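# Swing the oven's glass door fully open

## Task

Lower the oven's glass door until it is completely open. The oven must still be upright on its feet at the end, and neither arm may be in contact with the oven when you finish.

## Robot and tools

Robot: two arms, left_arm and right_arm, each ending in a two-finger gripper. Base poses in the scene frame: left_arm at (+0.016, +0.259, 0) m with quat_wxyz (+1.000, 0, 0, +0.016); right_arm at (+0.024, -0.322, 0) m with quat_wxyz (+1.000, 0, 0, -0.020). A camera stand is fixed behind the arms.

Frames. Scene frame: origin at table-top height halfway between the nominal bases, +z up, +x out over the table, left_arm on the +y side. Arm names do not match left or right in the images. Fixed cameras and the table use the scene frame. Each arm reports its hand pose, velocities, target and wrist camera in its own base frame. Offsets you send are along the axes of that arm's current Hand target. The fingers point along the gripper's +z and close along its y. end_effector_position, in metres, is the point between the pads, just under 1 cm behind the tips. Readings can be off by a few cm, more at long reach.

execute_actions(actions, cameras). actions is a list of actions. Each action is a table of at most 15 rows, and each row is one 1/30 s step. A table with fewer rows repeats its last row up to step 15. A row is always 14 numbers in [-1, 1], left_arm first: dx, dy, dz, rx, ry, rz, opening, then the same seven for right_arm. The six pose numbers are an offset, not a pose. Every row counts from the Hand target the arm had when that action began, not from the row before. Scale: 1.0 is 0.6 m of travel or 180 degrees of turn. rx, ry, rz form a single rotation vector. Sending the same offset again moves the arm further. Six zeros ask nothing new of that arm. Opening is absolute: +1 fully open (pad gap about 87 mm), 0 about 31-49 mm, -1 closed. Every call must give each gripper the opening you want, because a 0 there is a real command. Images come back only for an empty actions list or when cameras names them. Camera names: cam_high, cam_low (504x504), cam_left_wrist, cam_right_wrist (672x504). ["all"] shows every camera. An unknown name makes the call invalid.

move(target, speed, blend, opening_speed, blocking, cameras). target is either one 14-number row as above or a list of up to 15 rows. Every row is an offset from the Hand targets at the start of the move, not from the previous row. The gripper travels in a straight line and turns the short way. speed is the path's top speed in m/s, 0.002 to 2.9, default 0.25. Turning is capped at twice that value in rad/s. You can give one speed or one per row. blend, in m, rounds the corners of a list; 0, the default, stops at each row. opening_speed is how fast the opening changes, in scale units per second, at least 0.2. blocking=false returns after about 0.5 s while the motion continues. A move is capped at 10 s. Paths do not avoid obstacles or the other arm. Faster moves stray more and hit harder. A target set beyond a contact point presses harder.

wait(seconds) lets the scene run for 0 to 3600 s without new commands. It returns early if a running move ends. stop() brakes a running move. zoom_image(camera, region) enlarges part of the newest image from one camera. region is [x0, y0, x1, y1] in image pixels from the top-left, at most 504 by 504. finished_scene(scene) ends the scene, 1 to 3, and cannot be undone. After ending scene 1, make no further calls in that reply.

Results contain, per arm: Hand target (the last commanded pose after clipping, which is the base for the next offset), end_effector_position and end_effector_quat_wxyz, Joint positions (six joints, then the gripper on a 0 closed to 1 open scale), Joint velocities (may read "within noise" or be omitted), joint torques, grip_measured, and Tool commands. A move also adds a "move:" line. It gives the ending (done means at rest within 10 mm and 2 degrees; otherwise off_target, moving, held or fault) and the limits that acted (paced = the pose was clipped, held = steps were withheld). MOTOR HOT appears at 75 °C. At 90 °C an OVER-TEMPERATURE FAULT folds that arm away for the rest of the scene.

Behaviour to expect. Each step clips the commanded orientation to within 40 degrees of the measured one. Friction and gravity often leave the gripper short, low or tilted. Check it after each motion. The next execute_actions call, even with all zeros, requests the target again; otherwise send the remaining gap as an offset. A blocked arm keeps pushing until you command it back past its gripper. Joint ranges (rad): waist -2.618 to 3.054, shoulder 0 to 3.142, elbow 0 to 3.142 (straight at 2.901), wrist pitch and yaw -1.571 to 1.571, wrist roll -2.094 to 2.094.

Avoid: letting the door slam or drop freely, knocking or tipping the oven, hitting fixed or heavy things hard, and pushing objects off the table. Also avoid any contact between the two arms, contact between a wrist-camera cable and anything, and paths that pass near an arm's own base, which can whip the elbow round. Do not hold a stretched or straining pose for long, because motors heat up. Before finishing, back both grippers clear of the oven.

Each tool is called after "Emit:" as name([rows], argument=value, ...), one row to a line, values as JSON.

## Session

Emit:
execute_actions(actions=[])

Emit:
zoom_image(camera="cam_high", region=[150, 130, 400, 330])

Emit:
zoom_image(camera="cam_low", region=[150, 180, 400, 330])

Scene clock: 0.00 s.
left_arm: end_effector_position=(+0.3149, -0.0668, +0.2616) grip_measured=+1.000 end_effector_quat_wxyz=(+0.453, +0.147, +0.878, +0.046) | right_arm: end_effector_position=(+0.1947, +0.1382, +0.3095) grip_measured=+1.000 end_effector_quat_wxyz=(+0.444, -0.119, +0.868, +0.188)
Joint positions: left_arm=[-0.344 1.149 1.261 -0.756 -0.226 0.101 1] | right_arm=[0.612 0.887 1.329 -1.008 0.064 0.304 1]
Joint velocities: within noise
Joint torques (N m): no reading
Heat: left arm: 27 °C; right arm: 25 °C.
Hand target: left_arm +0.3154, -0.0671, +0.2666; +0.459, +0.145, +0.875, +0.045 | right_arm +0.1964, +0.1393, +0.3170; +0.454, -0.118, +0.862, +0.193
Tool commands: left_gripper/opening=+1.0 right_gripper/opening=+1.0
camera_calibration:
cam_left_wrist: T_world_to_cam=[[-0.22926, -0.94629, -0.22798, 0.06834], [-0.96898, 0.2441, -0.03875, 0.35085], [0.09232, 0.21203, -0.97289, 0.38831]] pos_world=[0.31978, -0.1033, 0.40696]
cam_right_wrist: T_world_to_cam=[[0.38707, -0.89877, -0.20588, 0.11055], [-0.92144, -0.36888, -0.122, 0.29098], [0.0337, 0.23692, -0.97094, 0.40477]] pos_world=[0.21169, 0.1108, 0.45126]

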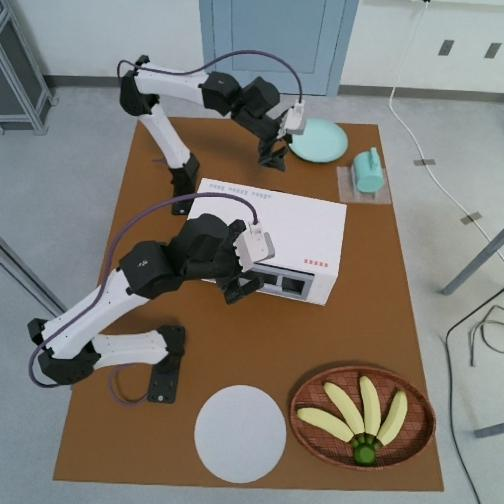

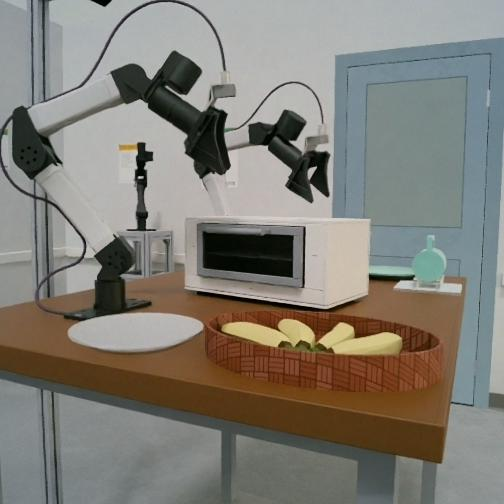

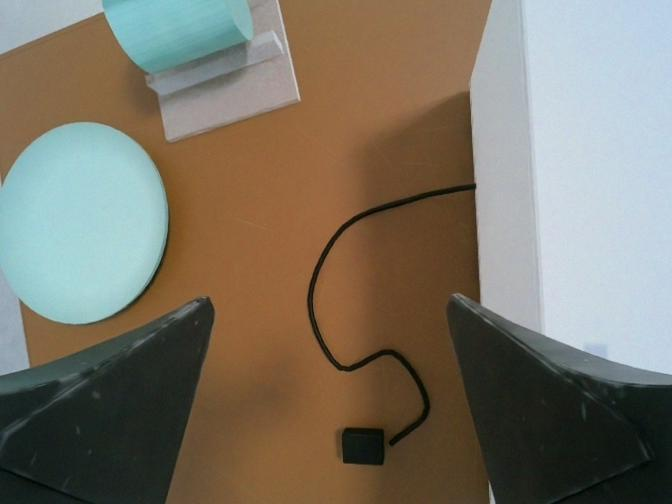

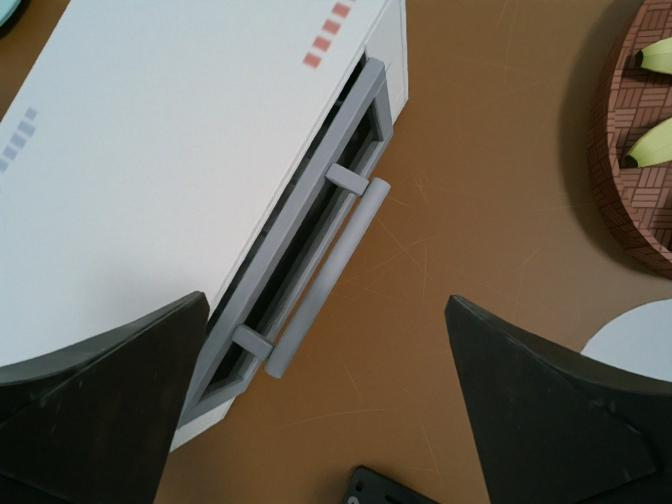

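Scaled by 2.016 from the camera's image (finer frame: 720x720).

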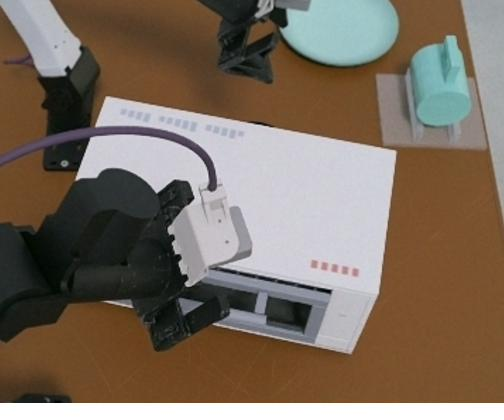

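Scaled by 2.016 from the camera's image (finer frame: 720x720).

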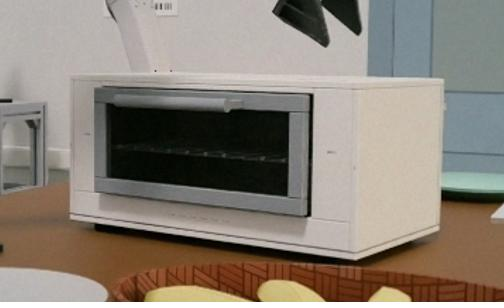

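Emit:
move([
  [0,0,0,0,0,0,1,0.059,0.0048,0.1243,0.121,0.199,0.1234,-0.3],
  [0,0,0,0,0,0,1,0.1115,-0.0095,0.1568,0.121,0.199,0.1234,-0.3],
], speed=0.4, blend=[0.01,0], cameras=["cam_right_wrist"])

Scene clock: 22.93 s.
left_arm: end_effector_position=(+0.3149, -0.0668, +0.2616) grip_measured=+1.000 end_effector_quat_wxyz=(+0.453, +0.147, +0.878, +0.046) | right_arm: end_effector_position=(+0.2278, +0.1712, +0.2092) grip_measured=-0.300 end_effector_quat_wxyz=(+0.134, +0.071, +0.987, +0.055)
Joint positions: left_arm=[-0.344 1.149 1.261 -0.756 -0.226 0.101 1] | right_arm=[0.596 1.521 1.612 -1.382 0.078 0.728 0.35]
Joint torques (N m): left_arm=[-0.12 -3.03 6.61 1.79 0.04 0.01] | right_arm=[-0.5 -6.57 5.72 1.01 0 -0.01]
Heat: left arm: 30 °C; right arm: 28 °C.
Hand target: left_arm +0.3154, -0.0671, +0.2666; +0.459, +0.145, +0.875, +0.045 | right_arm +0.2305, +0.1735, +0.2120; +0.140, +0.080, +0.985, +0.067
Off the commanded pose: left_arm 0.005 m, 1 deg | right_arm 0.005 m, 2 deg.
move: done
cam_right_wrist: T_world_to_cam=[[-0.10567, -0.98647, -0.12534, 0.21716], [-0.82585, 0.01685, 0.56364, 0.09014], [-0.5539, 0.16307, -0.81646, 0.41257]] pos_world=[0.32591, 0.14543, 0.31326]

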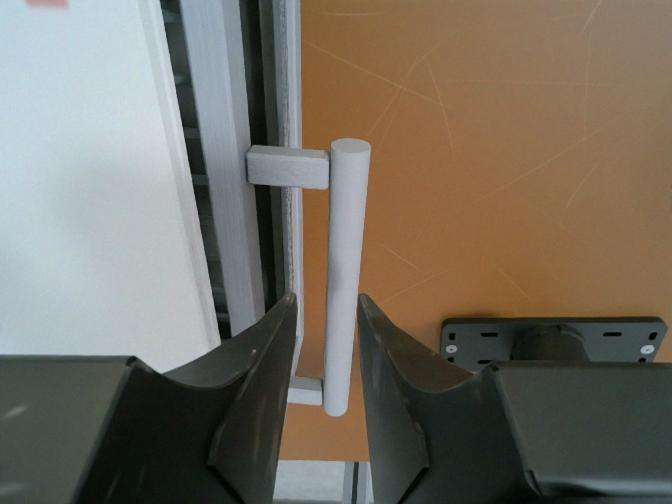

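Emit:
move([
  [0,0,0,0,0,0,1,0.0152,-0.0125,0.0568,0.0022,-0.0013,0.0079,-0.3],
  [0,0,0,0,0,0,1,0.0152,-0.0125,0.0568,0.0022,-0.0013,0.0079,-0.75],
], speed=0.15, opening_speed=0.8, cameras=["cam_right_wrist"])

Scene clock: 32.67 s.
left_arm: end_effector_position=(+0.3149, -0.0668, +0.2616) grip_measured=+1.000 end_effector_quat_wxyz=(+0.453, +0.147, +0.878, +0.046) | right_arm: end_effector_position=(+0.2278, +0.1703, +0.1678) grip_measured=-0.488 end_effector_quat_wxyz=(+0.124, +0.083, +0.988, +0.049)
Joint positions: left_arm=[-0.344 1.149 1.261 -0.756 -0.226 0.101 1] | right_arm=[0.591 1.499 1.425 -1.24 0.078 0.749 0.256]
Joint torques (N m): left_arm=[-0.2 -3.02 6.69 1.77 0.06 0.01] | right_arm=[-0.44 -8.7 5.9 0.98 0.05 0.02]
Heat: left arm: 31 °C; right arm: 28 °C.
Hand target: left_arm +0.3154, -0.0671, +0.2666; +0.459, +0.145, +0.875, +0.045 | right_arm +0.2305, +0.1715, +0.1760; +0.141, +0.092, +0.984, +0.065
Off the commanded pose: left_arm 0.005 m, 1 deg | right_arm 0.009 m, 3 deg.
move: off_target (right_arm); target 2's new opening was sent with right_arm's hand 0.009 m and 3 deg from that target
cam_right_wrist: T_world_to_cam=[[-0.13292, -0.98438, -0.11549, 0.21527], [-0.81307, 0.04166, 0.58067, 0.10352], [-0.56678, 0.17108, -0.80591, 0.37869]] pos_world=[0.32742, 0.14281, 0.26994]

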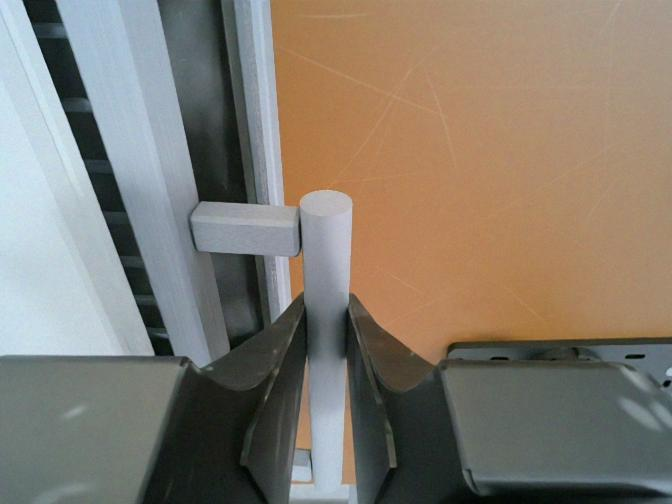

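Emit:
move([
  [0,0,0,0,0,0,1,0.0049,-0.0604,0.0236,-0.0536,0.0015,0.0152,-0.75],
  [0,0,0,0,0,0,1,0.0152,-0.1071,0.0644,-0.134,0.0038,0.0379,-0.75],
  [0,0,0,0,0,0,1,0.0332,-0.1393,0.1312,-0.241,0.0069,0.0683,-0.75],
  [0,0,0,0,0,0,1,0.0332,-0.1393,0.1312,-0.241,0.0069,0.0683,-0.3],
], speed=0.17, blend=[0.015,0.015,0,0], opening_speed=0.8, cameras=["cam_right_wrist","cam_high","cam_low"])

Scene clock: 47.00 s.
left_arm: end_effector_position=(+0.3149, -0.0668, +0.2616) grip_measured=+1.000 end_effector_quat_wxyz=(+0.453, +0.147, +0.878, +0.046) | right_arm: end_effector_position=(+0.2204, +0.1016, +0.0815) grip_measured=-0.301 end_effector_quat_wxyz=(+0.148, +0.136, +0.879, +0.432)
Joint positions: left_arm=[-0.344 1.149 1.261 -0.756 -0.226 0.101 1] | right_arm=[-0.205 1.268 0.592 -0.528 -0.896 0.279 0.35]
Joint torques (N m): left_arm=[-0.17 -3.07 6.64 1.79 0.05 0.01] | right_arm=[-0.4 -2.85 5.91 0.92 -0.54 -0.22]
Heat: left arm: 32 °C; right arm: 28 °C.
Hand target: left_arm +0.3154, -0.0671, +0.2666; +0.459, +0.145, +0.875, +0.045 | right_arm +0.2207, +0.1021, +0.0829; +0.147, +0.136, +0.876, +0.439
Off the commanded pose: left_arm 0.005 m, 1 deg | right_arm 0.002 m, 1 deg.
move: done
cam_right_wrist: T_world_to_cam=[[-0.09168, -0.59507, -0.79843, 0.14371], [-0.88402, -0.32043, 0.34033, 0.22239], [-0.45836, 0.73703, -0.49668, 0.21022]] pos_world=[0.30613, 0.00184, 0.14347]
Images, in order (width x height): cam_high 504x504, cam_low 504x504, cam_right_wrist 672x504.

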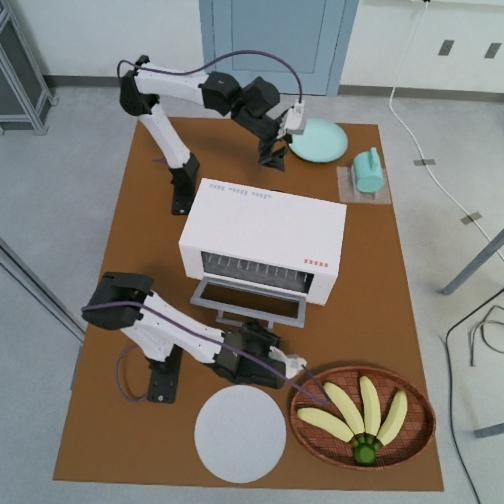

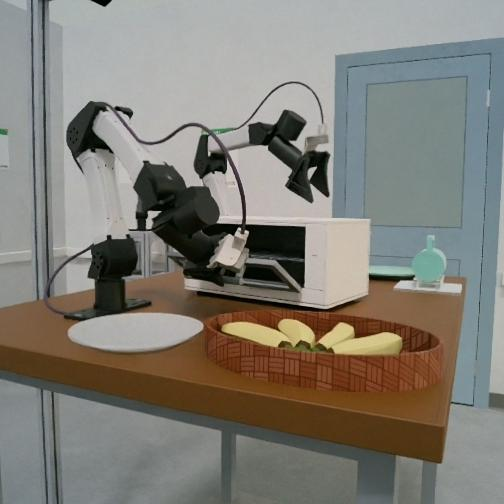

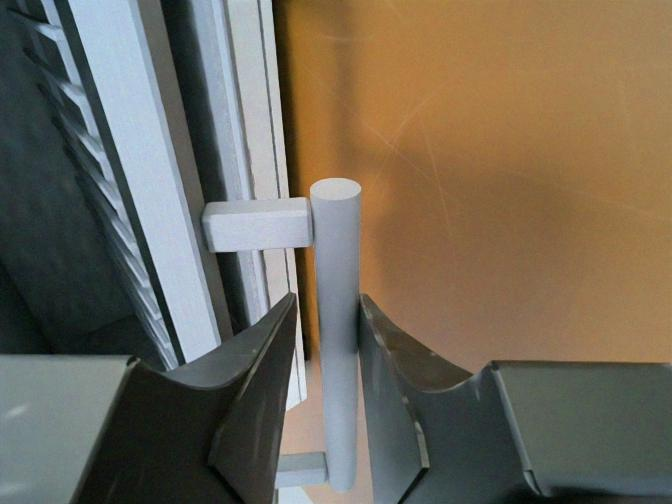

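Emit:
move(target=[0,0,0,0,0,0,1,0.0095,-0.0783,0.0458,0,0,0,-0.3], speed=0.09, cameras=["cam_right_wrist","cam_low"])

Emit:
zoom_image(camera="cam_low", region=[150, 200, 390, 350])

Scene clock: 52.50 s.
left_arm: end_effector_position=(+0.3149, -0.0668, +0.2616) grip_measured=+1.000 end_effector_quat_wxyz=(+0.453, +0.147, +0.878, +0.046) | right_arm: end_effector_position=(+0.2162, +0.0960, +0.0256) grip_measured=-0.300 end_effector_quat_wxyz=(+0.137, +0.143, +0.882, +0.428)
Joint positions: left_arm=[-0.344 1.149 1.261 -0.756 -0.226 0.101 1] | right_arm=[-0.232 1.446 0.466 -0.284 -0.896 0.238 0.35]
Joint torques (N m): left_arm=[-0.17 -2.99 6.67 1.77 0.06 0.03] | right_arm=[-0.18 -3.38 5.04 1.12 -0.62 -0.2]
Heat: left arm: 32 °C; right arm: 28 °C.
Hand target: left_arm +0.3154, -0.0671, +0.2666; +0.459, +0.145, +0.875, +0.045 | right_arm +0.2207, +0.0970, +0.0284; +0.147, +0.136, +0.876, +0.439
Off the commanded pose: left_arm 0.005 m, 1 deg | right_arm 0.005 m, 2 deg.
move: done
cam_right_wrist: T_world_to_cam=[[-0.11571, -0.59683, -0.79398, 0.10054], [-0.8755, -0.31628, 0.36533, 0.23308], [-0.46916, 0.7374, -0.48593, 0.18659]] pos_world=[0.30324, -0.00386, 0.08535]
Images, in order (width x height): cam_low 504x504, cam_right_wrist 672x504.

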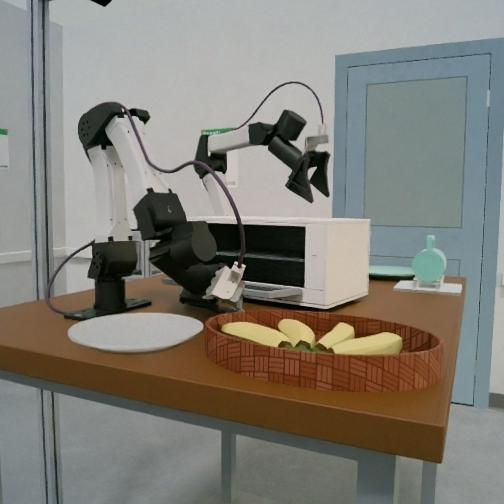

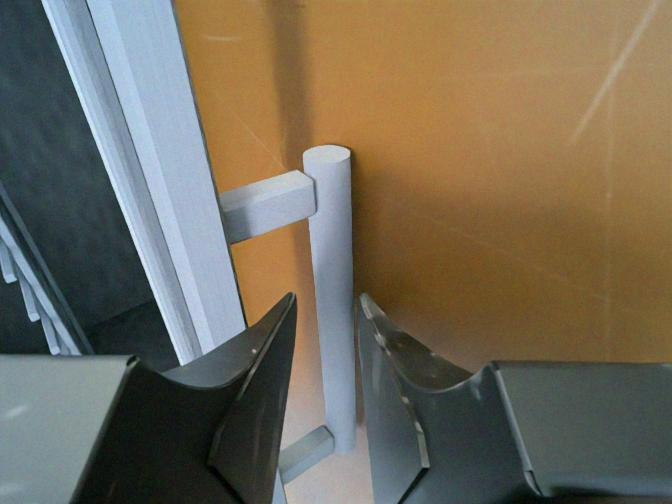

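Scaled by 2.100 from the camera's image (finer frame: 720x720).

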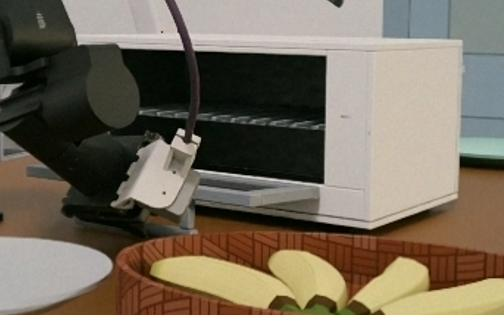

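Emit:
move([
  [0,0,0,0,0,0,1,0,0.002,-0.055,0,0,0,-0.3],
  [0,0,0,0,0,0,1,0,0.002,-0.12,0,0,0,-0.3],
], speed=[0.08,0.15], blend=[0.01,0], cameras=["cam_right_wrist","cam_low","cam_high"])

Emit:
zoom_image(camera="cam_low", region=[150, 200, 390, 350])

Scene clock: 57.70 s.
left_arm: end_effector_position=(+0.3149, -0.0668, +0.2616) grip_measured=+1.000 end_effector_quat_wxyz=(+0.453, +0.147, +0.878, +0.046) | right_arm: end_effector_position=(+0.1871, +0.0486, +0.0657) grip_measured=-0.300 end_effector_quat_wxyz=(+0.134, +0.142, +0.879, +0.435)
Joint positions: left_arm=[-0.344 1.149 1.261 -0.756 -0.226 0.101 1] | right_arm=[-0.525 1.405 0.637 -0.893 -0.941 -0.249 0.35]
Joint torques (N m): left_arm=[-0.16 -3.1 6.69 1.78 0.04 -0.01] | right_arm=[-0.68 -3.03 7.09 0.2 -0.59 -0.34]
Heat: left arm: 33 °C; right arm: 28 °C.
Hand target: left_arm +0.3154, -0.0671, +0.2666; +0.459, +0.145, +0.875, +0.045 | right_arm +0.1938, +0.0452, +0.0706; +0.147, +0.136, +0.876, +0.438
Off the commanded pose: left_arm 0.005 m, 1 deg | right_arm 0.009 m, 2 deg.
move: done
cam_right_wrist: T_world_to_cam=[[-0.11509, -0.58638, -0.80182, 0.10066], [-0.87326, -0.32501, 0.36303, 0.17814], [-0.47347, 0.74197, -0.47465, 0.22721]] pos_world=[0.27473, -0.05166, 0.12388]
Images, in order (width x height): cam_high 504x504, cam_low 504x504, cam_right_wrist 672x504.

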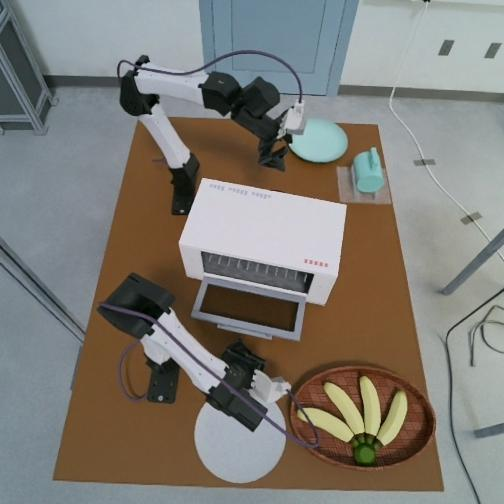

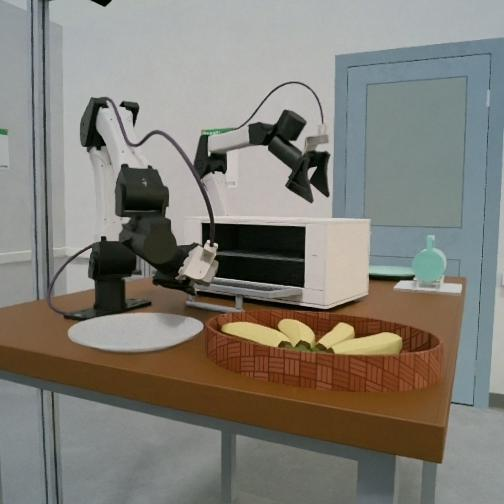

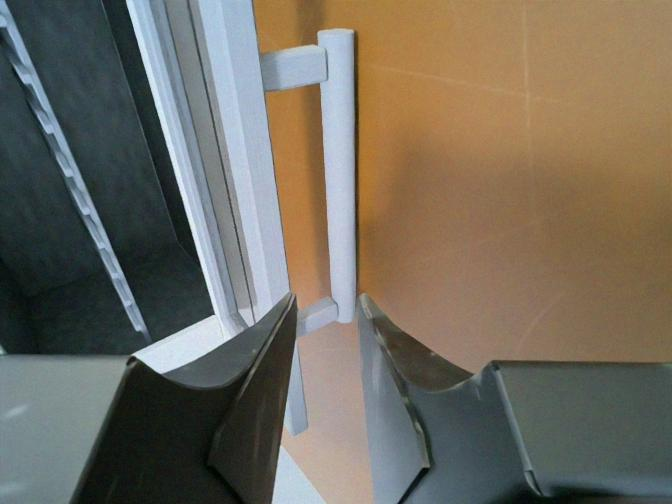

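Scaled by 2.100 from the camera's image (finer frame: 720x720).

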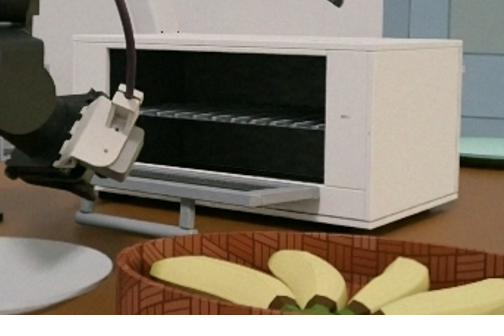

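Emit:
finished_scene(scene=3)

The scene is finished: the task was done.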